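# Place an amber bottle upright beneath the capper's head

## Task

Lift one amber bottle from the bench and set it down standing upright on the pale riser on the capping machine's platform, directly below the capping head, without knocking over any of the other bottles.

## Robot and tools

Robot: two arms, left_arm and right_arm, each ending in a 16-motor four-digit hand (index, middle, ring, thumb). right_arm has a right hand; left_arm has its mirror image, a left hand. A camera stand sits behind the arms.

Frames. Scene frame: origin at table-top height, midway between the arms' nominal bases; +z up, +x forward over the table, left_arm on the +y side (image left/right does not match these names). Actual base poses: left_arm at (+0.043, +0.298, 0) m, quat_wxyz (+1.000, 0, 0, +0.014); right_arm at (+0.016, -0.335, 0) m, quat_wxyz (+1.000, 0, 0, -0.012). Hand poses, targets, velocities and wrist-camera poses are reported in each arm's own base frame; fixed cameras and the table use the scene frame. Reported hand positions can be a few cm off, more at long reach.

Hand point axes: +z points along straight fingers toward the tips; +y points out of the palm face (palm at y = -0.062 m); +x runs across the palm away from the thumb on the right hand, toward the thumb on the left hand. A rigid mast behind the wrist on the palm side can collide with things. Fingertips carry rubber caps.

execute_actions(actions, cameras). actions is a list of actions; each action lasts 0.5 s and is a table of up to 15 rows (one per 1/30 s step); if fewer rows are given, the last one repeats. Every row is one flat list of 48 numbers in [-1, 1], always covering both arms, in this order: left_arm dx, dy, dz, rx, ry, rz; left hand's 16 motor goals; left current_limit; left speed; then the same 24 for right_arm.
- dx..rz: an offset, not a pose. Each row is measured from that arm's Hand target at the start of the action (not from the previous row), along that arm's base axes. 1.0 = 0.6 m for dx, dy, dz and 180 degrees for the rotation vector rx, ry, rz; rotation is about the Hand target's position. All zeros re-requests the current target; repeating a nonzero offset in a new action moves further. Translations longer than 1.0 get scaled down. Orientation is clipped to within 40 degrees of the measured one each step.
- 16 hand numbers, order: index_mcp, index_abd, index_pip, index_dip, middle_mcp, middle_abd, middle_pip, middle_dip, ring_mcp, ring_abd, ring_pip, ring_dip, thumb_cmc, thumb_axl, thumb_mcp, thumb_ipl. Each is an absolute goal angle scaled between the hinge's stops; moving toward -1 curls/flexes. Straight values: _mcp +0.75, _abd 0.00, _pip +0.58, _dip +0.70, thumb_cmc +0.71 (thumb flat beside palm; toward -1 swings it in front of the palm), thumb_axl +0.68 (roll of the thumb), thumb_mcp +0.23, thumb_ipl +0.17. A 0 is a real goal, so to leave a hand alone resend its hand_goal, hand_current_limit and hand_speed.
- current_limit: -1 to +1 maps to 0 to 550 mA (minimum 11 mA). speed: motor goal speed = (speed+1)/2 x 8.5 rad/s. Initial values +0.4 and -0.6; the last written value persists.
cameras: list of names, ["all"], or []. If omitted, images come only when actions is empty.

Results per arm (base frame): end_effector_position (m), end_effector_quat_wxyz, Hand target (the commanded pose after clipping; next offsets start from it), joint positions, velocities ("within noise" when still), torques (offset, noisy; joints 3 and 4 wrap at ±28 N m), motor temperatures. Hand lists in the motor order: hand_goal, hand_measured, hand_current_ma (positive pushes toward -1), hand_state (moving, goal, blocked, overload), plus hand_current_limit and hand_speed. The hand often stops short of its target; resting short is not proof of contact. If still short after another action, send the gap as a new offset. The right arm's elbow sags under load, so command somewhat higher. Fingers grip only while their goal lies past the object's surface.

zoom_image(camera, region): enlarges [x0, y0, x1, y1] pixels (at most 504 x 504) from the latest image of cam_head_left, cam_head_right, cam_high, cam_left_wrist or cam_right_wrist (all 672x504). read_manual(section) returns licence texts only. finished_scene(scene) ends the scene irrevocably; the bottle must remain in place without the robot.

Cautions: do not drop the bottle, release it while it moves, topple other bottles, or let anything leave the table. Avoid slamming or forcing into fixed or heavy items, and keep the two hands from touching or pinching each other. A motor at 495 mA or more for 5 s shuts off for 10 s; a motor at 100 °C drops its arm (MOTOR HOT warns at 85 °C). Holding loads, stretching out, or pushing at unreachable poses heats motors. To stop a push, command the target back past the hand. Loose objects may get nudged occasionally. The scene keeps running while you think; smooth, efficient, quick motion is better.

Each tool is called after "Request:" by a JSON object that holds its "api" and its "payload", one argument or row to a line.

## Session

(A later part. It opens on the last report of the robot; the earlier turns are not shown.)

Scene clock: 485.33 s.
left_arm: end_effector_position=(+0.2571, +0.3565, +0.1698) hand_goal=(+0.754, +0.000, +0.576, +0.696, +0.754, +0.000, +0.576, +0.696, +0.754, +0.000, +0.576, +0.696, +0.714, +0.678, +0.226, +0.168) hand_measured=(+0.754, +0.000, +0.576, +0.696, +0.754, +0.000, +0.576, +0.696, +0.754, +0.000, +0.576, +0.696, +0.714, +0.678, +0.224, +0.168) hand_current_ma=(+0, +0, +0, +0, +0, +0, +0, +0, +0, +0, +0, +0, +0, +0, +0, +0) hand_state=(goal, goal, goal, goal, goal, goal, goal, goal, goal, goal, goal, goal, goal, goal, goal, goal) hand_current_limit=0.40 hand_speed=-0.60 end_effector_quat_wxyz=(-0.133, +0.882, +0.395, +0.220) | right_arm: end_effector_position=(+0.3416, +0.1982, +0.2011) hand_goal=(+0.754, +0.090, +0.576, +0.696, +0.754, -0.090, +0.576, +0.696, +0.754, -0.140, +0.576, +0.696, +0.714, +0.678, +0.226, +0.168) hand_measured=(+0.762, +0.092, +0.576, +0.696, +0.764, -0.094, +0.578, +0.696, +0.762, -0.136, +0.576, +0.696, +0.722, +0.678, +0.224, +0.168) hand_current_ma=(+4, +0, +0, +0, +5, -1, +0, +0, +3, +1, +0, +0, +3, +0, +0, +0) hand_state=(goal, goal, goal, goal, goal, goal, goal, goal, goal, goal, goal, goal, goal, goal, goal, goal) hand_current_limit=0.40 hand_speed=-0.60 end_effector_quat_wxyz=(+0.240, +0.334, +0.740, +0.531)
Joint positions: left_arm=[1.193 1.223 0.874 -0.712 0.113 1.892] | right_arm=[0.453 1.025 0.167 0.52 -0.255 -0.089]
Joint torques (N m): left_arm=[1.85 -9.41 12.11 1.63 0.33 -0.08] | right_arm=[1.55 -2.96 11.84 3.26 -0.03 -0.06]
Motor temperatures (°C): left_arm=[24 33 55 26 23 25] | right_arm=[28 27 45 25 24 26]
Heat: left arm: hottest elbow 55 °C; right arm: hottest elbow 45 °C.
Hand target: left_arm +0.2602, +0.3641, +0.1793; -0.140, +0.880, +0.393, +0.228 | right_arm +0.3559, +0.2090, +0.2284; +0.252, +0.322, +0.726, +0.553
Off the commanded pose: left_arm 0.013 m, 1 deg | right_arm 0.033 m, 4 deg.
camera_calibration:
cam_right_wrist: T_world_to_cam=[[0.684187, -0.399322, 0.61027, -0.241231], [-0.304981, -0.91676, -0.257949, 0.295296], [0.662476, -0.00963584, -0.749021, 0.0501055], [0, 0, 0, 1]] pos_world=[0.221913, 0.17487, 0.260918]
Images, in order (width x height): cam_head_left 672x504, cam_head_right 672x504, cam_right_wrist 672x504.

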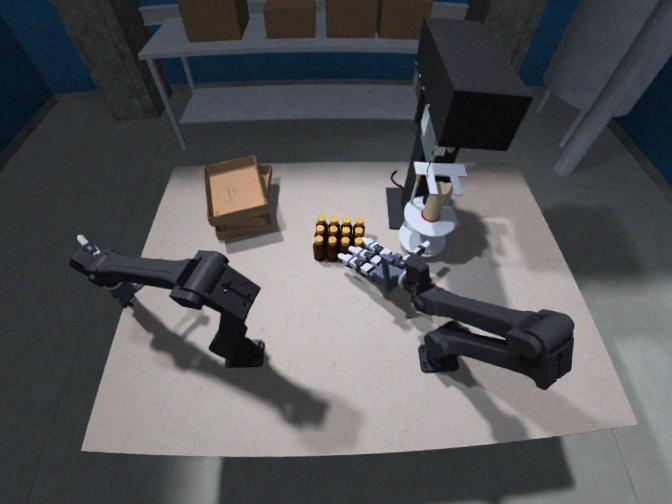

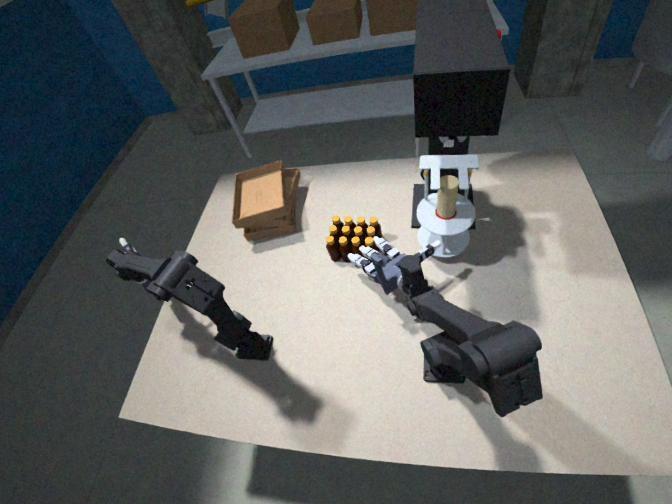

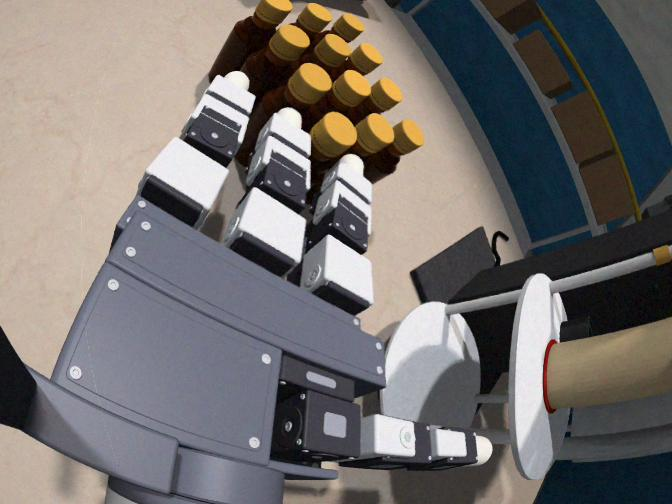

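Request:
{"api": "execute_actions", "payload": {
  "actions": [
    [[0,0,0,0,0,0,0.754,0,0.576,0.696,0.754,0,0.576,0.696,0.754,0,0.576,0.696,0.714,0.678,0.226,0.168,0.4,-0.6,-0.002,-0.003,0.006,0,0,0,0.754,0.09,0.576,0.696,0.754,-0.09,0.576,0.696,0.754,-0.14,0.576,0.696,0.714,0.678,0.226,0.168,0.4,-0.6]]
  ],
  "cameras": ["cam_right_wrist","cam_head_left","cam_head_right"]
}}

Request:
{"api": "zoom_image", "payload": {
  "camera": "cam_right_wrist",
  "region": [230, 60, 430, 210]
}}

Request:
{"api": "zoom_image", "payload": {
  "camera": "cam_head_left",
  "region": [300, 200, 420, 290]
}}

Scene clock: 513.57 s.
left_arm: end_effector_position=(+0.2571, +0.3565, +0.1698) hand_goal=(+0.754, +0.000, +0.576, +0.696, +0.754, +0.000, +0.576, +0.696, +0.754, +0.000, +0.576, +0.696, +0.714, +0.678, +0.226, +0.168) hand_measured=(+0.754, +0.000, +0.576, +0.696, +0.754, +0.000, +0.576, +0.696, +0.754, +0.000, +0.576, +0.696, +0.714, +0.678, +0.224, +0.168) hand_current_ma=(+0, +0, +0, +0, +0, +0, +0, +0, +0, +0, +0, +0, +0, +0, +0, +0) hand_state=(goal, goal, goal, goal, goal, goal, goal, goal, goal, goal, goal, goal, goal, goal, goal, goal) hand_current_limit=0.40 hand_speed=-0.60 end_effector_quat_wxyz=(-0.133, +0.882, +0.395, +0.220) | right_arm: end_effector_position=(+0.3416, +0.1982, +0.2011) hand_goal=(+0.754, +0.090, +0.576, +0.696, +0.754, -0.090, +0.576, +0.696, +0.754, -0.140, +0.576, +0.696, +0.714, +0.678, +0.226, +0.168) hand_measured=(+0.762, +0.092, +0.576, +0.696, +0.764, -0.094, +0.578, +0.696, +0.762, -0.136, +0.576, +0.696, +0.722, +0.678, +0.224, +0.168) hand_current_ma=(+4, +0, +0, +0, +5, -1, +0, +0, +3, +1, +0, +0, +3, +0, +0, +0) hand_state=(goal, goal, goal, goal, goal, goal, goal, goal, goal, goal, goal, goal, goal, goal, goal, goal) hand_current_limit=0.40 hand_speed=-0.60 end_effector_quat_wxyz=(+0.240, +0.334, +0.740, +0.531)
Joint positions: left_arm=[1.193 1.223 0.874 -0.712 0.113 1.892] | right_arm=[0.453 1.025 0.167 0.52 -0.255 -0.089]
Joint torques (N m): left_arm=[1.79 -9.47 12.1 1.62 0.33 -0.07] | right_arm=[1.14 -5.07 11.89 2.3 -0.2 -0.07]
Motor temperatures (°C): left_arm=[24 33 55 26 23 25] | right_arm=[28 27 45 25 24 26]
Heat: left arm: hottest elbow 55 °C; right arm: hottest elbow 45 °C.
Hand target: left_arm +0.2602, +0.3641, +0.1793; -0.140, +0.880, +0.393, +0.228 | right_arm +0.3547, +0.2072, +0.2320; +0.252, +0.322, +0.726, +0.553
Off the commanded pose: left_arm 0.013 m, 1 deg | right_arm 0.035 m, 4 deg.
camera_calibration:
cam_right_wrist: T_world_to_cam=[[0.684187, -0.399322, 0.61027, -0.241231], [-0.304981, -0.91676, -0.257949, 0.295296], [0.662476, -0.00963584, -0.749021, 0.0501055], [0, 0, 0, 1]] pos_world=[0.221913, 0.17487, 0.260918]
Images, in order (width x height): cam_head_left 672x504, cam_head_right 672x504, cam_right_wrist 672x504.

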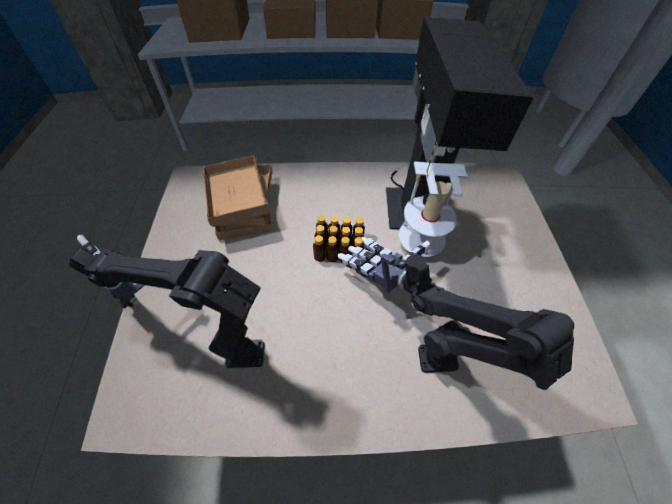

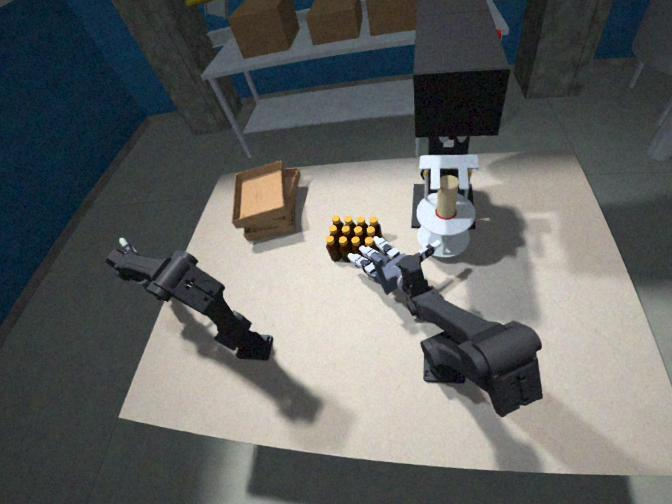

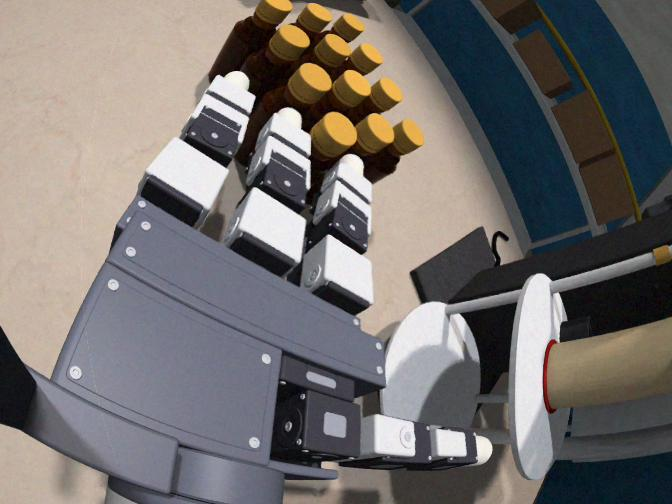

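Scaled by 2.520 from the camera's 672x504 image, which has a finer 960x720 frame.

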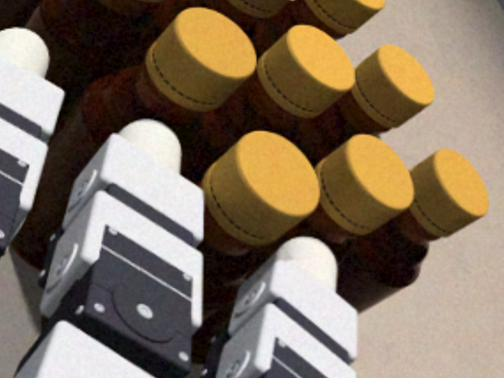

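Scaled by 4.200 from the camera's 672x504 image, which has a finer 960x720 frame.

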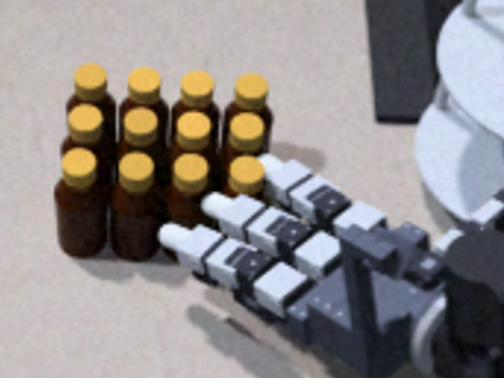

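Request:
{"api": "execute_actions", "payload": {
  "actions": [
    [[0,0,0,0,0,0,0.754,0,0.576,0.696,0.754,0,0.576,0.696,0.754,0,0.576,0.696,0.714,0.678,0.226,0.168,0.4,-0.6,-0.003,-0.002,0.005,0,0,0,0.754,0.09,0.576,0.696,0.754,-0.09,0.576,0.696,0.754,-0.14,0.576,0.696,0.714,0.678,0.226,0.168,0.4,-0.6]]
  ],
  "cameras": []
}}

Scene clock: 525.53 s.
left_arm: end_effector_position=(+0.2571, +0.3565, +0.1698) hand_goal=(+0.754, +0.000, +0.576, +0.696, +0.754, +0.000, +0.576, +0.696, +0.754, +0.000, +0.576, +0.696, +0.714, +0.678, +0.226, +0.168) hand_measured=(+0.754, +0.000, +0.576, +0.696, +0.754, +0.000, +0.576, +0.696, +0.754, +0.000, +0.576, +0.696, +0.714, +0.678, +0.224, +0.168) hand_current_ma=(+0, +0, +0, +0, +0, +0, +0, +0, +0, +0, +0, +0, +0, +0, +0, +0) hand_state=(goal, goal, goal, goal, goal, goal, goal, goal, goal, goal, goal, goal, goal, goal, goal, goal) hand_current_limit=0.40 hand_speed=-0.60 end_effector_quat_wxyz=(-0.133, +0.882, +0.395, +0.220) | right_arm: end_effector_position=(+0.3420, +0.1989, +0.2075) hand_goal=(+0.754, +0.090, +0.576, +0.696, +0.754, -0.090, +0.576, +0.696, +0.754, -0.140, +0.576, +0.696, +0.714, +0.678, +0.226, +0.168) hand_measured=(+0.764, +0.092, +0.578, +0.696, +0.764, -0.094, +0.578, +0.696, +0.762, -0.136, +0.576, +0.696, +0.722, +0.678, +0.224, +0.168) hand_current_ma=(+5, +0, +0, +0, +6, -1, +0, +0, +3, +1, +0, +0, +3, +0, +0, +0) hand_state=(goal, goal, goal, goal, goal, goal, goal, goal, goal, goal, goal, goal, goal, goal, goal, goal) hand_current_limit=0.40 hand_speed=-0.60 end_effector_quat_wxyz=(+0.242, +0.331, +0.738, +0.535)
Joint positions: left_arm=[1.193 1.223 0.874 -0.712 0.113 1.892] | right_arm=[0.453 1.008 0.174 0.507 -0.258 -0.089]
Joint torques (N m): left_arm=[1.85 -9.41 12.1 1.62 0.33 -0.08] | right_arm=[1.44 -5.36 11.52 1.95 -0.15 -0.08]
Motor temperatures (°C): left_arm=[24 33 55 26 23 25] | right_arm=[28 27 45 25 24 26]
Heat: left arm: hottest elbow 55 °C; right arm: hottest elbow 45 °C.
Hand target: left_arm +0.2602, +0.3641, +0.1793; -0.140, +0.880, +0.393, +0.228 | right_arm +0.3529, +0.2060, +0.2350; +0.252, +0.322, +0.726, +0.553
Off the commanded pose: left_arm 0.013 m, 1 deg | right_arm 0.030 m, 3 deg.
No camera images: "cameras" was empty.

Request:
{"api": "execute_actions", "payload": {
  "actions": [],
  "cameras": ["cam_right_wrist","cam_head_left","cam_head_right"]
}}

Request:
{"api": "zoom_image", "payload": {
  "camera": "cam_right_wrist",
  "region": [230, 60, 430, 210]
}}

Request:
{"api": "zoom_image", "payload": {
  "camera": "cam_head_left",
  "region": [300, 200, 420, 290]
}}

Request:
{"api": "zoom_image", "payload": {
  "camera": "cam_head_right",
  "region": [310, 200, 430, 290]
}}

Scene clock: 535.97 s.
left_arm: end_effector_position=(+0.2571, +0.3565, +0.1698) hand_goal=(+0.754, +0.000, +0.576, +0.696, +0.754, +0.000, +0.576, +0.696, +0.754, +0.000, +0.576, +0.696, +0.714, +0.678, +0.226, +0.168) hand_measured=(+0.754, +0.000, +0.576, +0.696, +0.754, +0.000, +0.576, +0.696, +0.754, +0.000, +0.576, +0.696, +0.714, +0.678, +0.224, +0.168) hand_current_ma=(+0, +0, +0, +0, +0, +0, +0, +0, +0, +0, +0, +0, +0, +0, +0, +0) hand_state=(goal, goal, goal, goal, goal, goal, goal, goal, goal, goal, goal, goal, goal, goal, goal, goal) hand_current_limit=0.40 hand_speed=-0.60 end_effector_quat_wxyz=(-0.133, +0.882, +0.395, +0.220) | right_arm: end_effector_position=(+0.3420, +0.1989, +0.2075) hand_goal=(+0.754, +0.090, +0.576, +0.696, +0.754, -0.090, +0.576, +0.696, +0.754, -0.140, +0.576, +0.696, +0.714, +0.678, +0.226, +0.168) hand_measured=(+0.764, +0.092, +0.578, +0.696, +0.764, -0.094, +0.578, +0.696, +0.762, -0.136, +0.576, +0.696, +0.722, +0.678, +0.224, +0.168) hand_current_ma=(+5, +0, +0, +0, +6, -1, +0, +0, +3, +1, +0, +0, +3, +0, +0, +0) hand_state=(goal, goal, goal, goal, goal, goal, goal, goal, goal, goal, goal, goal, goal, goal, goal, goal) hand_current_limit=0.40 hand_speed=-0.60 end_effector_quat_wxyz=(+0.242, +0.331, +0.738, +0.535)
Joint positions: left_arm=[1.193 1.223 0.874 -0.712 0.113 1.892] | right_arm=[0.453 1.008 0.174 0.507 -0.258 -0.089]
Joint velocities: within noise
Joint torques (N m): left_arm=[1.85 -9.47 12.11 1.62 0.33 -0.08] | right_arm=[1.14 -5.25 11.49 1.96 -0.15 -0.09]
Motor temperatures (°C): left_arm=[24 33 55 26 23 25] | right_arm=[28 27 44 25 24 26]
Heat: left arm: hottest elbow 55 °C; right arm: hottest elbow 44 °C.
Hand target: left_arm +0.2602, +0.3641, +0.1793; -0.140, +0.880, +0.393, +0.228 | right_arm +0.3529, +0.2060, +0.2350; +0.252, +0.322, +0.726, +0.553
Off the commanded pose: left_arm 0.013 m, 1 deg | right_arm 0.030 m, 3 deg.
camera_calibration:
cam_right_wrist: T_world_to_cam=[[0.679755, -0.400857, 0.614204, -0.244097], [-0.300382, -0.916132, -0.265468, 0.29758], [0.669107, -0.00404274, -0.743155, 0.050051], [0, 0, 0, 1]] pos_world=[0.221824, 0.174977, 0.266119]
Images, in order (width x height): cam_head_left 672x504, cam_head_right 672x504, cam_right_wrist 672x504.

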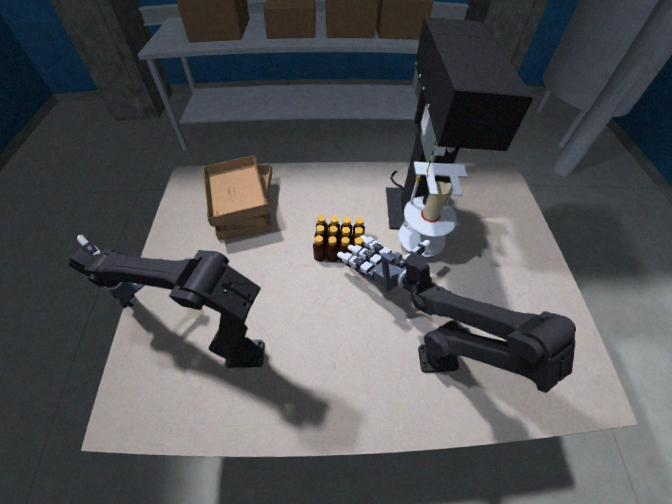

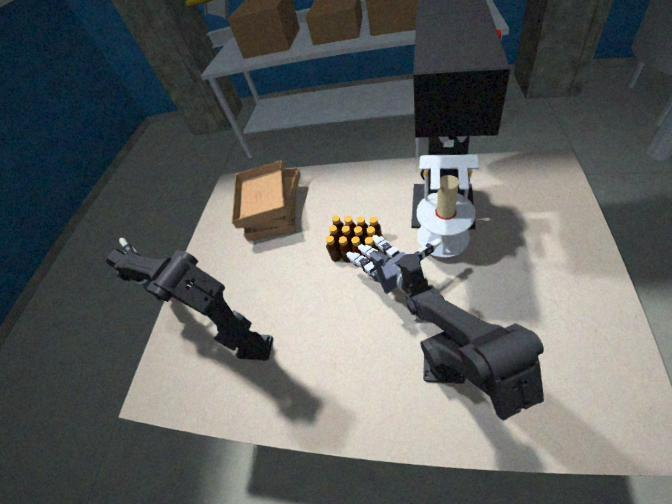

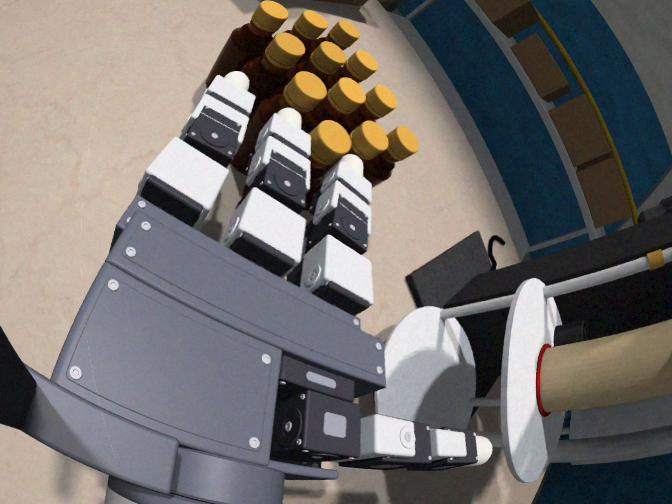

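Scaled by 2.520 from the camera's 672x504 image, which has a finer 960x720 frame.

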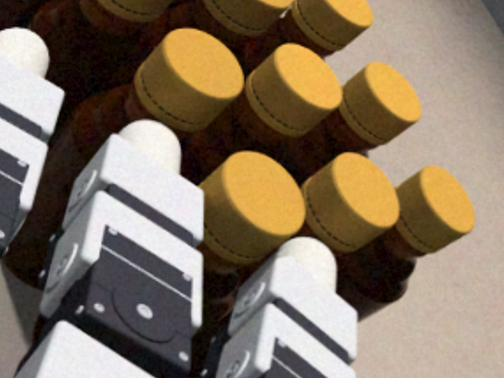

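Scaled by 4.200 from the camera's 672x504 image, which has a finer 960x720 frame.

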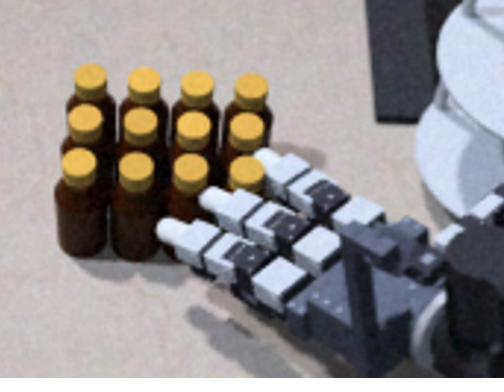

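Scaled by 4.200 from the camera's 672x504 image, which has a finer 960x720 frame.

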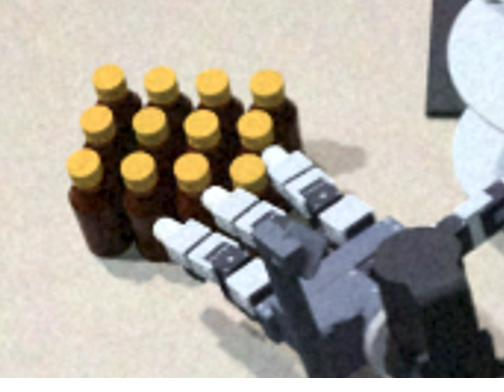

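Request:
{"api": "execute_actions", "payload": {
  "actions": [
    [[0,0,0,0,0,0,0.754,0,0.576,0.696,0.754,0,0.576,0.696,0.754,0,0.576,0.696,0.714,0.678,0.226,0.168,0.4,-0.6,0,0,0,0,0,0,0.754,0.03,0.576,0.696,0.754,-0.03,0.576,0.696,0.754,-0.14,0.576,0.696,0.714,0.678,0.226,0.168,0.2,-0.85]]
  ],
  "cameras": ["cam_right_wrist"]
}}

Request:
{"api": "zoom_image", "payload": {
  "camera": "cam_right_wrist",
  "region": [230, 60, 430, 210]
}}

Scene clock: 595.53 s.
left_arm: end_effector_position=(+0.2571, +0.3565, +0.1698) hand_goal=(+0.754, +0.000, +0.576, +0.696, +0.754, +0.000, +0.576, +0.696, +0.754, +0.000, +0.576, +0.696, +0.714, +0.678, +0.226, +0.168) hand_measured=(+0.754, +0.000, +0.576, +0.696, +0.754, +0.000, +0.576, +0.696, +0.754, +0.000, +0.576, +0.696, +0.714, +0.678, +0.224, +0.168) hand_current_ma=(+0, +0, +0, +0, +0, +0, +0, +0, +0, +0, +0, +0, +0, +0, +0, +0) hand_state=(goal, goal, goal, goal, goal, goal, goal, goal, goal, goal, goal, goal, goal, goal, goal, goal) hand_current_limit=0.40 hand_speed=-0.60 end_effector_quat_wxyz=(-0.133, +0.882, +0.395, +0.220) | right_arm: end_effector_position=(+0.3420, +0.1989, +0.2075) hand_goal=(+0.754, +0.030, +0.576, +0.696, +0.754, -0.030, +0.576, +0.696, +0.754, -0.140, +0.576, +0.696, +0.714, +0.678, +0.226, +0.168) hand_measured=(+0.764, +0.078, +0.578, +0.696, +0.764, -0.086, +0.578, +0.696, +0.762, -0.136, +0.576, +0.696, +0.722, +0.678, +0.224, +0.168) hand_current_ma=(+5, +52, +0, +0, +6, -68, +0, +0, +3, +1, +0, +0, +3, +0, +0, +0) hand_state=(goal, blocked, goal, goal, goal, blocked, goal, goal, goal, goal, goal, goal, goal, goal, goal, goal) hand_current_limit=0.20 hand_speed=-0.85 end_effector_quat_wxyz=(+0.242, +0.331, +0.738, +0.535)
Joint positions: left_arm=[1.193 1.223 0.874 -0.712 0.113 1.892] | right_arm=[0.453 1.008 0.174 0.507 -0.258 -0.089]
Joint torques (N m): left_arm=[1.79 -9.47 12.12 1.62 0.33 -0.08] | right_arm=[1.14 -4.95 11.43 2.02 -0.14 -0.09]
Motor temperatures (°C): left_arm=[24 33 55 26 23 25] | right_arm=[28 27 43 24 24 26]
Heat: left arm: hottest elbow 55 °C; right arm: hottest elbow 43 °C.
Hand target: left_arm +0.2602, +0.3641, +0.1793; -0.140, +0.880, +0.393, +0.228 | right_arm +0.3529, +0.2060, +0.2350; +0.252, +0.322, +0.726, +0.553
Off the commanded pose: left_arm 0.013 m, 1 deg | right_arm 0.030 m, 3 deg.
camera_calibration:
cam_right_wrist: T_world_to_cam=[[0.679755, -0.400857, 0.614204, -0.244097], [-0.300382, -0.916132, -0.265468, 0.29758], [0.669107, -0.00404274, -0.743155, 0.050051], [0, 0, 0, 1]] pos_world=[0.221824, 0.174977, 0.266119]
Images, in order (width x height): cam_right_wrist 672x504.

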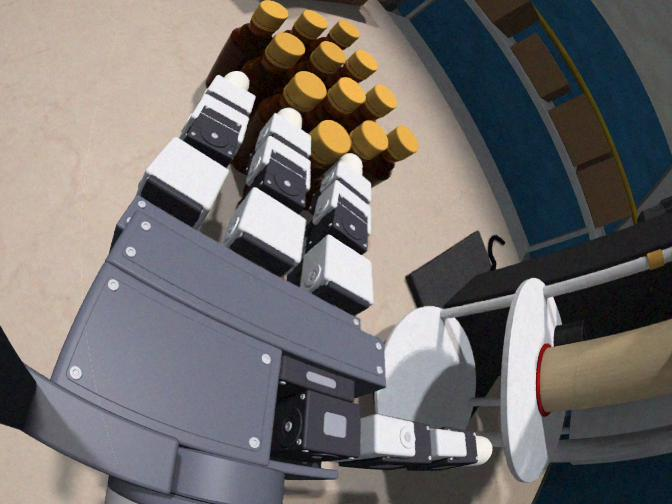

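Scaled by 2.520 from the camera's 672x504 image, which has a finer 960x720 frame.

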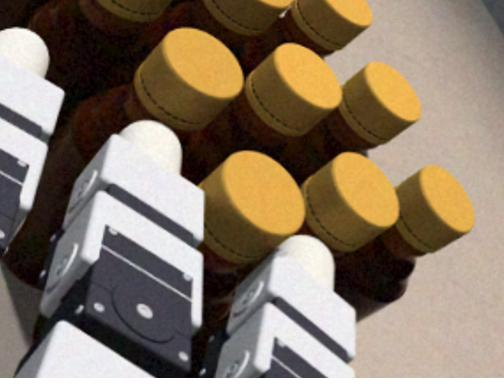

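Request:
{"api": "zoom_image", "payload": {
  "camera": "cam_right_wrist",
  "region": [270, 90, 380, 190]
}}

Request:
{"api": "zoom_image", "payload": {
  "camera": "cam_head_left",
  "region": [330, 225, 390, 270]
}}

Request:
{"api": "zoom_image", "payload": {
  "camera": "cam_head_right",
  "region": [340, 225, 400, 270]
}}

Scaled by 4.582 from the camera's 672x504 image, which has a finer 960x720 frame.

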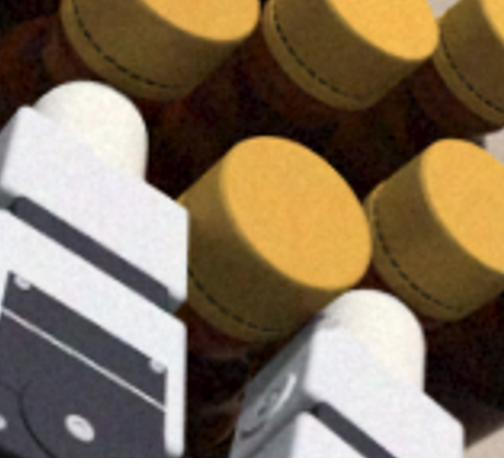

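This scene's latest camera images include none from cam_head_left. They are from: cam_right_wrist. cam_head_left's image comes with the result of a call that names it in "cameras".

This scene's latest camera images include none from cam_head_right. They are from: cam_right_wrist. cam_head_right's image comes with the result of a call that names it in "cameras".

Request:
{"api": "execute_actions", "payload": {
  "actions": [
    [[0,0,0,0,0,0,0.754,0,0.576,0.696,0.754,0,0.576,0.696,0.754,0,0.576,0.696,0.714,0.678,0.226,0.168,0.4,-0.6,0,0,0,0,0,0,0.754,0.11,0.576,0.696,0.754,-0.11,0.576,0.696,0.754,-0.14,0.576,0.696,0.714,0.678,0.226,0.168,0.2,-0.85]],
    [[0,0,0,0,0,0,0.754,0,0.576,0.696,0.754,0,0.576,0.696,0.754,0,0.576,0.696,0.714,0.678,0.226,0.168,0.4,-0.6,-0.016,-0.013,0.003,0,0,0,0.754,0.10,0.576,0.696,0.754,-0.10,0.576,0.696,0.754,-0.14,0.576,0.696,0.714,0.678,0.226,0.168,0.2,-0.85]]
  ],
  "cameras": ["cam_right_wrist","cam_head_left","cam_head_right"]
}}

Request:
{"api": "zoom_image", "payload": {
  "camera": "cam_right_wrist",
  "region": [270, 90, 380, 190]
}}

Request:
{"api": "zoom_image", "payload": {
  "camera": "cam_head_left",
  "region": [330, 220, 390, 270]
}}

Request:
{"api": "zoom_image", "payload": {
  "camera": "cam_head_right",
  "region": [340, 220, 400, 270]
}}

Scene clock: 675.17 s.
left_arm: end_effector_position=(+0.2571, +0.3565, +0.1698) hand_goal=(+0.754, +0.000, +0.576, +0.696, +0.754, +0.000, +0.576, +0.696, +0.754, +0.000, +0.576, +0.696, +0.714, +0.678, +0.226, +0.168) hand_measured=(+0.754, +0.000, +0.576, +0.696, +0.754, +0.000, +0.576, +0.696, +0.754, +0.000, +0.576, +0.696, +0.714, +0.678, +0.224, +0.168) hand_current_ma=(+0, +0, +0, +0, +0, +0, +0, +0, +0, +0, +0, +0, +0, +0, +0, +0) hand_state=(goal, goal, goal, goal, goal, goal, goal, goal, goal, goal, goal, goal, goal, goal, goal, goal) hand_current_limit=0.40 hand_speed=-0.60 end_effector_quat_wxyz=(-0.133, +0.882, +0.395, +0.220) | right_arm: end_effector_position=(+0.3364, +0.1981, +0.2202) hand_goal=(+0.754, +0.100, +0.576, +0.696, +0.754, -0.100, +0.576, +0.696, +0.754, -0.140, +0.576, +0.696, +0.714, +0.678, +0.226, +0.168) hand_measured=(+0.764, +0.102, +0.578, +0.696, +0.764, -0.102, +0.578, +0.696, +0.762, -0.136, +0.576, +0.696, +0.722, +0.678, +0.224, +0.168) hand_current_ma=(+5, +0, +0, +0, +6, +0, +0, +0, +3, +1, +0, +0, +3, +0, +0, +0) hand_state=(goal, goal, goal, goal, goal, goal, goal, goal, goal, goal, goal, goal, goal, goal, goal, goal) hand_current_limit=0.20 hand_speed=-0.85 end_effector_quat_wxyz=(+0.244, +0.325, +0.734, +0.544)
Joint positions: left_arm=[1.193 1.223 0.874 -0.712 0.113 1.892] | right_arm=[0.453 0.943 0.174 0.463 -0.268 -0.089]
Joint torques (N m): left_arm=[1.79 -9.41 12.11 1.62 0.33 -0.08] | right_arm=[0.21 -4.66 10.22 1.94 -0.21 -0.14]
Motor temperatures (°C): left_arm=[24 32 56 26 23 25] | right_arm=[28 27 43 24 24 26]
Heat: left arm: hottest elbow 56 °C; right arm: hottest elbow 43 °C.
Hand target: left_arm +0.2602, +0.3641, +0.1793; -0.140, +0.880, +0.393, +0.228 | right_arm +0.3433, +0.1982, +0.2368; +0.252, +0.322, +0.726, +0.553
Off the commanded pose: left_arm 0.013 m, 1 deg | right_arm 0.018 m, 2 deg.
camera_calibration:
cam_right_wrist: T_world_to_cam=[[0.672515, -0.401976, 0.6214, -0.247401], [-0.286876, -0.915581, -0.281804, 0.297451], [0.682221, 0.0112526, -0.73106, 0.0531602], [0, 0, 0, 1]] pos_world=[0.215446, 0.172293, 0.276422]
Images, in order (width x height): cam_head_left 672x504, cam_head_right 672x504, cam_right_wrist 672x504.

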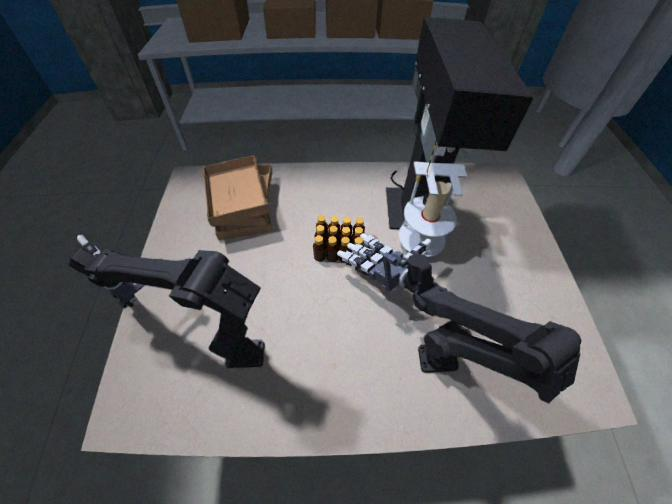

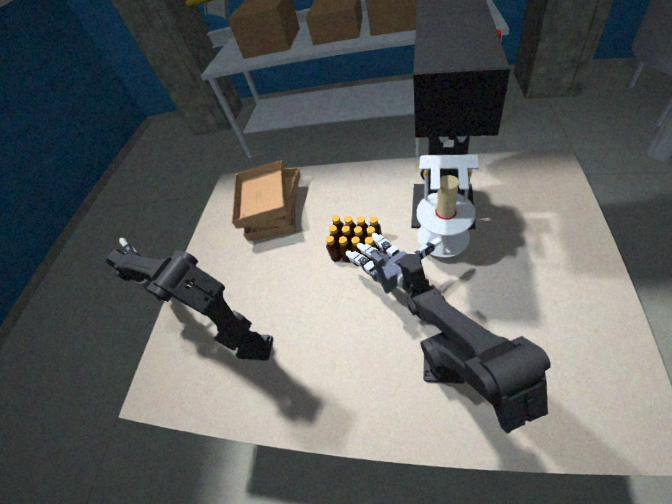

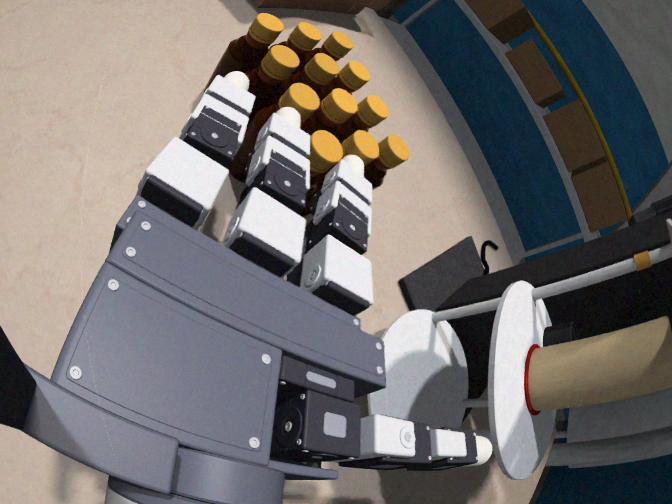

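Scaled by 4.582 from the camera's 672x504 image, which has a finer 960x720 frame.

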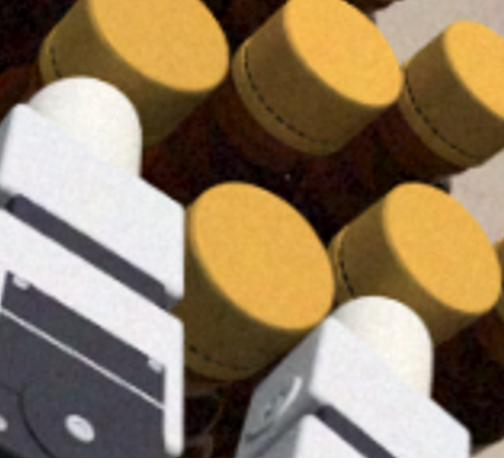

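Scaled by 8.400 from the camera's 672x504 image, which has a finer 960x720 frame.

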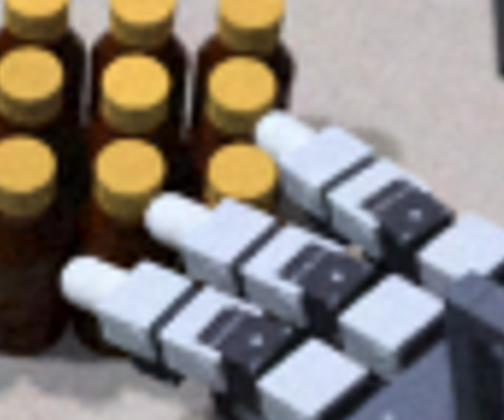

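Scaled by 8.400 from the camera's 672x504 image, which has a finer 960x720 frame.

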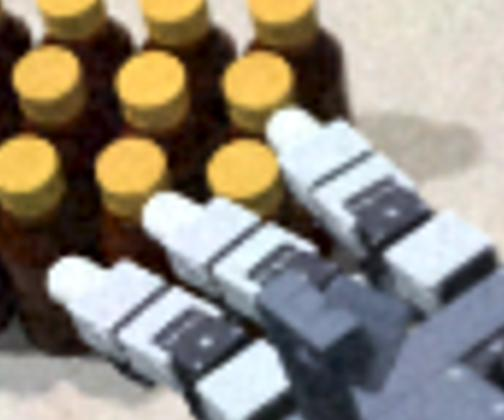

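Request:
{"api": "execute_actions", "payload": {
  "actions": [
    [[0,0,0,0,0,0,0.754,0,0.576,0.696,0.754,0,0.576,0.696,0.754,0,0.576,0.696,0.714,0.678,0.226,0.168,0.4,-0.6,0.003,-0.006,-0.006,0,0,0,0.754,0.10,0.576,0.696,0.754,-0.10,0.576,0.696,0.754,-0.20,0.576,0.696,0.714,0.678,0.226,0.168,0.2,-0.85]],
    [[0,0,0,0,0,0,0.754,0,0.576,0.696,0.754,0,0.576,0.696,0.754,0,0.576,0.696,0.714,0.678,0.226,0.168,0.4,-0.6,0,0,0,0,0,0,0.754,0.10,0.576,0.696,0.754,-0.10,0.576,0.696,0.754,-0.14,0.576,0.696,0.714,0.678,0.226,0.168,0.2,-0.85]]
  ],
  "cameras": ["cam_right_wrist","cam_head_left","cam_head_right"]
}}

Request:
{"api": "zoom_image", "payload": {
  "camera": "cam_right_wrist",
  "region": [270, 90, 380, 190]
}}

Request:
{"api": "zoom_image", "payload": {
  "camera": "cam_head_left",
  "region": [330, 220, 390, 270]
}}

Request:
{"api": "zoom_image", "payload": {
  "camera": "cam_head_right",
  "region": [340, 220, 400, 270]
}}

Scene clock: 707.80 s.
left_arm: end_effector_position=(+0.2571, +0.3565, +0.1698) hand_goal=(+0.754, +0.000, +0.576, +0.696, +0.754, +0.000, +0.576, +0.696, +0.754, +0.000, +0.576, +0.696, +0.714, +0.678, +0.226, +0.168) hand_measured=(+0.754, +0.000, +0.576, +0.696, +0.754, +0.000, +0.576, +0.696, +0.754, +0.000, +0.576, +0.696, +0.714, +0.678, +0.224, +0.168) hand_current_ma=(+0, +0, +0, +0, +0, +0, +0, +0, +0, +0, +0, +0, +0, +0, +0, +0) hand_state=(goal, goal, goal, goal, goal, goal, goal, goal, goal, goal, goal, goal, goal, goal, goal, goal) hand_current_limit=0.40 hand_speed=-0.60 end_effector_quat_wxyz=(-0.133, +0.882, +0.395, +0.220) | right_arm: end_effector_position=(+0.3378, +0.1951, +0.2204) hand_goal=(+0.754, +0.100, +0.576, +0.696, +0.754, -0.100, +0.576, +0.696, +0.754, -0.140, +0.576, +0.696, +0.714, +0.678, +0.226, +0.168) hand_measured=(+0.764, +0.102, +0.578, +0.696, +0.764, -0.102, +0.578, +0.696, +0.762, -0.144, +0.576, +0.696, +0.722, +0.678, +0.224, +0.168) hand_current_ma=(+5, +0, +0, +0, +6, +0, +0, +0, +3, -1, +0, +0, +3, +0, +0, +0) hand_state=(goal, goal, goal, goal, goal, goal, goal, goal, goal, goal, goal, goal, goal, goal, goal, goal) hand_current_limit=0.20 hand_speed=-0.85 end_effector_quat_wxyz=(+0.242, +0.325, +0.734, +0.545)
Joint positions: left_arm=[1.193 1.223 0.874 -0.712 0.113 1.892] | right_arm=[0.436 0.943 0.174 0.463 -0.286 -0.089]
Joint torques (N m): left_arm=[1.85 -9.47 12.12 1.62 0.33 -0.08] | right_arm=[0.03 -3.55 9.7 2.71 -0.24 -0.19]
Motor temperatures (°C): left_arm=[24 32 56 26 23 25] | right_arm=[28 27 42 24 24 26]
Heat: left arm: hottest elbow 56 °C; right arm: hottest elbow 42 °C.
Hand target: left_arm +0.2602, +0.3641, +0.1793; -0.140, +0.880, +0.393, +0.228 | right_arm +0.3452, +0.1945, +0.2333; +0.252, +0.322, +0.726, +0.553
Off the commanded pose: left_arm 0.013 m, 1 deg | right_arm 0.015 m, 2 deg.
camera_calibration:
cam_right_wrist: T_world_to_cam=[[0.674413, -0.40446, 0.617721, -0.248932], [-0.286587, -0.91442, -0.285839, 0.295716], [0.680467, 0.0157429, -0.73261, 0.0524462], [0, 0, 0, 1]] pos_world=[0.216943, 0.1689, 0.27672]
Images, in order (width x height): cam_head_left 672x504, cam_head_right 672x504, cam_right_wrist 672x504.

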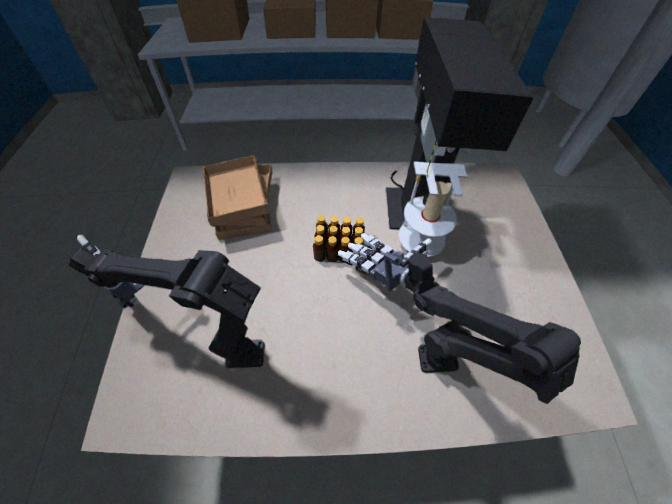

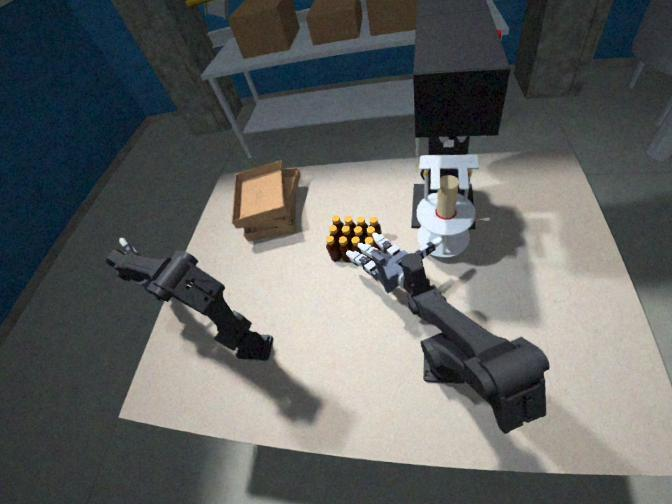

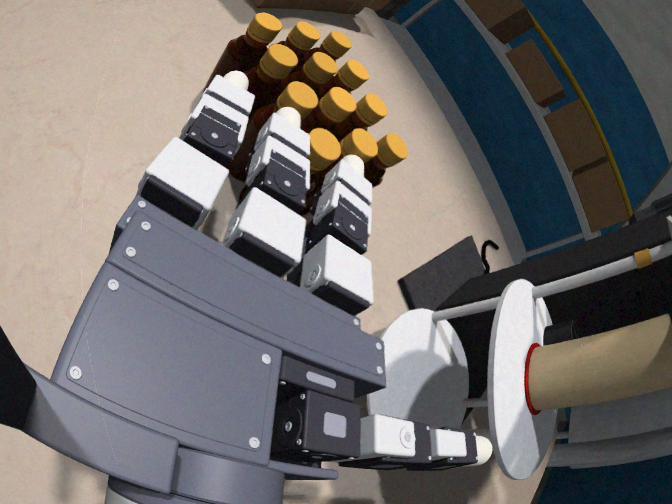

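Scaled by 4.582 from the camera's 672x504 image, which has a finer 960x720 frame.

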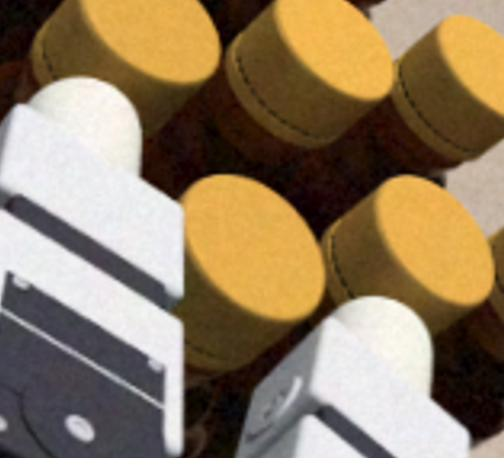

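Scaled by 8.400 from the camera's 672x504 image, which has a finer 960x720 frame.

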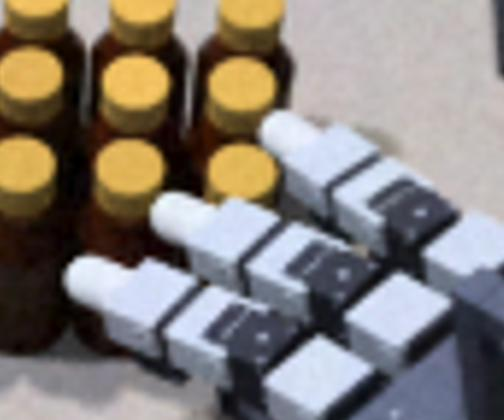

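Scaled by 8.400 from the camera's 672x504 image, which has a finer 960x720 frame.

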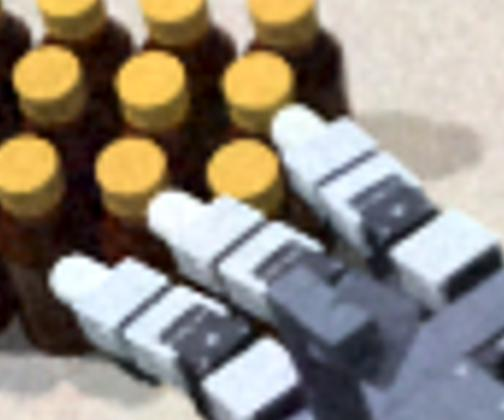

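Request:
{"api": "execute_actions", "payload": {
  "actions": [
    [[0,0,0,0,0,0,0.754,0,0.576,0.696,0.754,0,0.576,0.696,0.754,0,0.576,0.696,0.714,0.678,0.226,0.168,0.4,-0.6,-0.006,-0.008,-0.02,0,0,0,0.754,0.10,0.576,0.696,0.754,-0.10,0.576,0.696,0.754,-0.14,0.576,0.696,0.714,0.678,0.226,0.168,0.2,-0.85]]
  ],
  "cameras": ["cam_right_wrist"]
}}

Request:
{"api": "zoom_image", "payload": {
  "camera": "cam_right_wrist",
  "region": [270, 90, 380, 190]
}}

Scene clock: 738.70 s.
left_arm: end_effector_position=(+0.2571, +0.3565, +0.1698) hand_goal=(+0.754, +0.000, +0.576, +0.696, +0.754, +0.000, +0.576, +0.696, +0.754, +0.000, +0.576, +0.696, +0.714, +0.678, +0.226, +0.168) hand_measured=(+0.754, +0.000, +0.576, +0.696, +0.754, +0.000, +0.576, +0.696, +0.754, +0.000, +0.576, +0.696, +0.714, +0.678, +0.224, +0.168) hand_current_ma=(+0, +0, +0, +0, +0, +0, +0, +0, +0, +0, +0, +0, +0, +0, +0, +0) hand_state=(goal, goal, goal, goal, goal, goal, goal, goal, goal, goal, goal, goal, goal, goal, goal, goal) hand_current_limit=0.40 hand_speed=-0.60 end_effector_quat_wxyz=(-0.133, +0.882, +0.395, +0.220) | right_arm: end_effector_position=(+0.3392, +0.1924, +0.2194) hand_goal=(+0.754, +0.100, +0.576, +0.696, +0.754, -0.100, +0.576, +0.696, +0.754, -0.140, +0.576, +0.696, +0.714, +0.678, +0.226, +0.168) hand_measured=(+0.764, +0.100, +0.578, +0.696, +0.764, -0.102, +0.578, +0.696, +0.762, -0.144, +0.576, +0.696, +0.722, +0.678, +0.224, +0.168) hand_current_ma=(+5, +0, +0, +0, +6, +0, +0, +0, +3, -1, +0, +0, +3, +0, +0, +0) hand_state=(goal, goal, goal, goal, goal, goal, goal, goal, goal, goal, goal, goal, goal, goal, goal, goal) hand_current_limit=0.20 hand_speed=-0.85 end_effector_quat_wxyz=(+0.245, +0.324, +0.729, +0.550)
Joint positions: left_arm=[1.193 1.223 0.874 -0.712 0.113 1.892] | right_arm=[0.422 0.971 0.167 0.512 -0.3 -0.089]
Joint torques (N m): left_arm=[1.85 -9.47 12.11 1.62 0.33 -0.08] | right_arm=[0.09 -3.08 7.76 3.18 -0.23 -0.23]
Motor temperatures (°C): left_arm=[24 32 56 26 23 25] | right_arm=[28 27 41 24 24 26]
Heat: left arm: hottest elbow 56 °C; right arm: hottest elbow 41 °C.
Hand target: left_arm +0.2602, +0.3641, +0.1793; -0.140, +0.880, +0.393, +0.228 | right_arm +0.3415, +0.1898, +0.2212; +0.252, +0.322, +0.726, +0.553
Off the commanded pose: left_arm 0.013 m, 1 deg | right_arm 0.004 m, 1 deg.
camera_calibration:
cam_right_wrist: T_world_to_cam=[[0.667096, -0.410894, 0.621409, -0.247476], [-0.284187, -0.91142, -0.297576, 0.294579], [0.688637, 0.0219158, -0.724775, 0.0450881], [0, 0, 0, 1]] pos_world=[0.217757, 0.16581, 0.274122]
Images, in order (width x height): cam_right_wrist 672x504.

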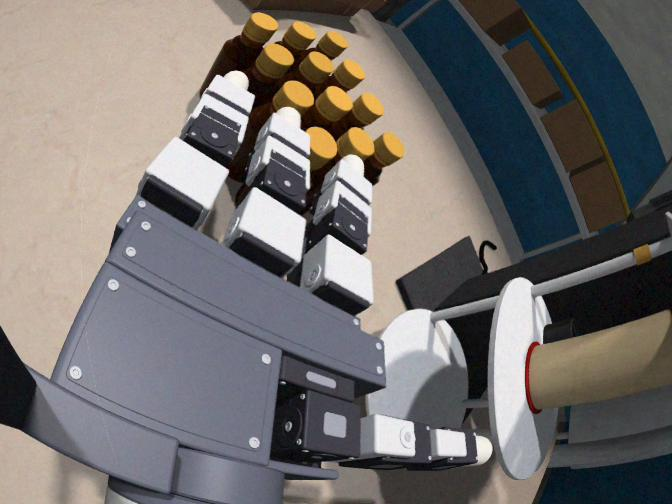

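Scaled by 4.582 from the camera's 672x504 image, which has a finer 960x720 frame.

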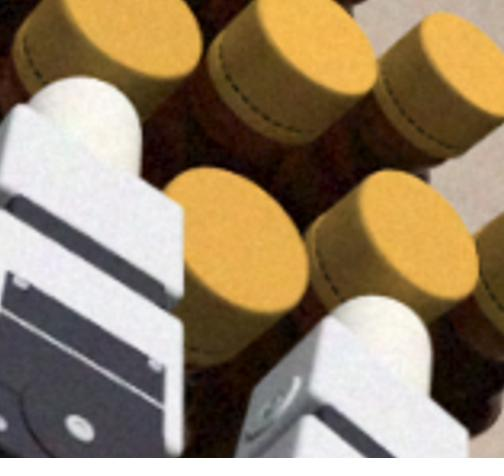

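Request:
{"api": "execute_actions", "payload": {
  "actions": [
    [[0,0,0,0,0,0,0.754,0,0.576,0.696,0.754,0,0.576,0.696,0.754,0,0.576,0.696,0.714,0.678,0.226,0.168,0.4,-0.6,-0.009,-0.0055,-0.018,0,0,0,0.754,0.10,0.576,0.696,0.754,-0.10,0.576,0.696,0.754,-0.14,0.576,0.696,0.714,0.678,0.226,0.168,0.2,-0.85]]
  ],
  "cameras": ["cam_right_wrist"]
}}

Request:
{"api": "zoom_image", "payload": {
  "camera": "cam_right_wrist",
  "region": [270, 90, 380, 190]
}}

Scene clock: 754.73 s.
left_arm: end_effector_position=(+0.2571, +0.3565, +0.1698) hand_goal=(+0.754, +0.000, +0.576, +0.696, +0.754, +0.000, +0.576, +0.696, +0.754, +0.000, +0.576, +0.696, +0.714, +0.678, +0.226, +0.168) hand_measured=(+0.754, +0.000, +0.576, +0.696, +0.754, +0.000, +0.576, +0.696, +0.754, +0.000, +0.576, +0.696, +0.714, +0.678, +0.224, +0.168) hand_current_ma=(+0, +0, +0, +0, +0, +0, +0, +0, +0, +0, +0, +0, +0, +0, +0, +0) hand_state=(goal, goal, goal, goal, goal, goal, goal, goal, goal, goal, goal, goal, goal, goal, goal, goal) hand_current_limit=0.40 hand_speed=-0.60 end_effector_quat_wxyz=(-0.133, +0.882, +0.395, +0.220) | right_arm: end_effector_position=(+0.3338, +0.1889, +0.2078) hand_goal=(+0.754, +0.100, +0.576, +0.696, +0.754, -0.100, +0.576, +0.696, +0.754, -0.140, +0.576, +0.696, +0.714, +0.678, +0.226, +0.168) hand_measured=(+0.764, +0.100, +0.578, +0.696, +0.764, -0.102, +0.578, +0.696, +0.762, -0.144, +0.576, +0.696, +0.722, +0.678, +0.224, +0.168) hand_current_ma=(+5, +0, +0, +0, +6, +0, +0, +0, +3, -1, +0, +0, +3, +0, +0, +0) hand_state=(goal, goal, goal, goal, goal, goal, goal, goal, goal, goal, goal, goal, goal, goal, goal, goal) hand_current_limit=0.20 hand_speed=-0.85 end_effector_quat_wxyz=(+0.244, +0.325, +0.730, +0.550)
Joint positions: left_arm=[1.193 1.223 0.874 -0.712 0.113 1.892] | right_arm=[0.418 1.002 0.137 0.573 -0.304 -0.089]
Joint torques (N m): left_arm=[1.79 -9.47 12.12 1.62 0.33 -0.07] | right_arm=[-0.15 -3.08 7.43 3.23 -0.23 -0.24]
Motor temperatures (°C): left_arm=[24 32 56 26 23 25] | right_arm=[28 27 41 25 24 26]
Heat: left arm: hottest elbow 56 °C; right arm: hottest elbow 41 °C.
Hand target: left_arm +0.2602, +0.3641, +0.1793; -0.140, +0.880, +0.393, +0.228 | right_arm +0.3361, +0.1865, +0.2104; +0.252, +0.322, +0.726, +0.553
Off the commanded pose: left_arm 0.013 m, 1 deg | right_arm 0.004 m, 1 deg.
camera_calibration:
cam_right_wrist: T_world_to_cam=[[0.668369, -0.411266, 0.619793, -0.23814], [-0.285051, -0.911249, -0.297272, 0.286595], [0.687044, 0.0220142, -0.726283, 0.0413446], [0, 0, 0, 1]] pos_world=[0.212454, 0.162311, 0.262822]
Images, in order (width x height): cam_right_wrist 672x504.

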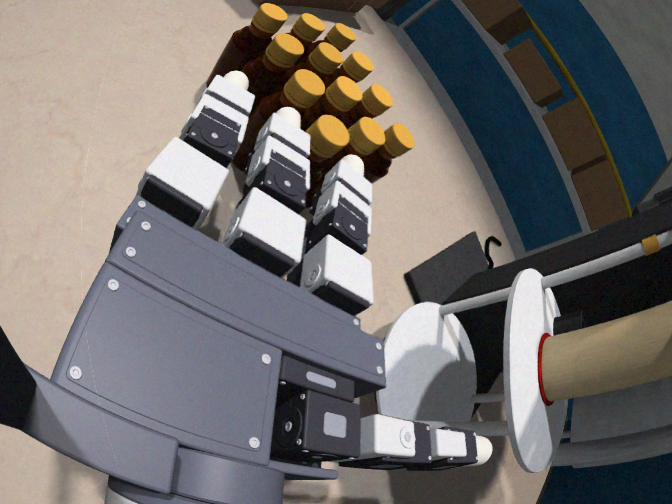

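Scaled by 4.582 from the camera's 672x504 image, which has a finer 960x720 frame.

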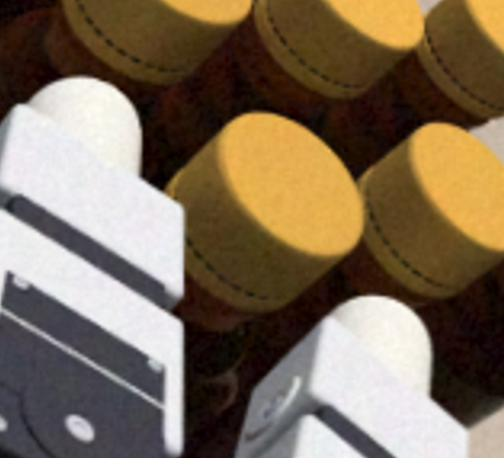

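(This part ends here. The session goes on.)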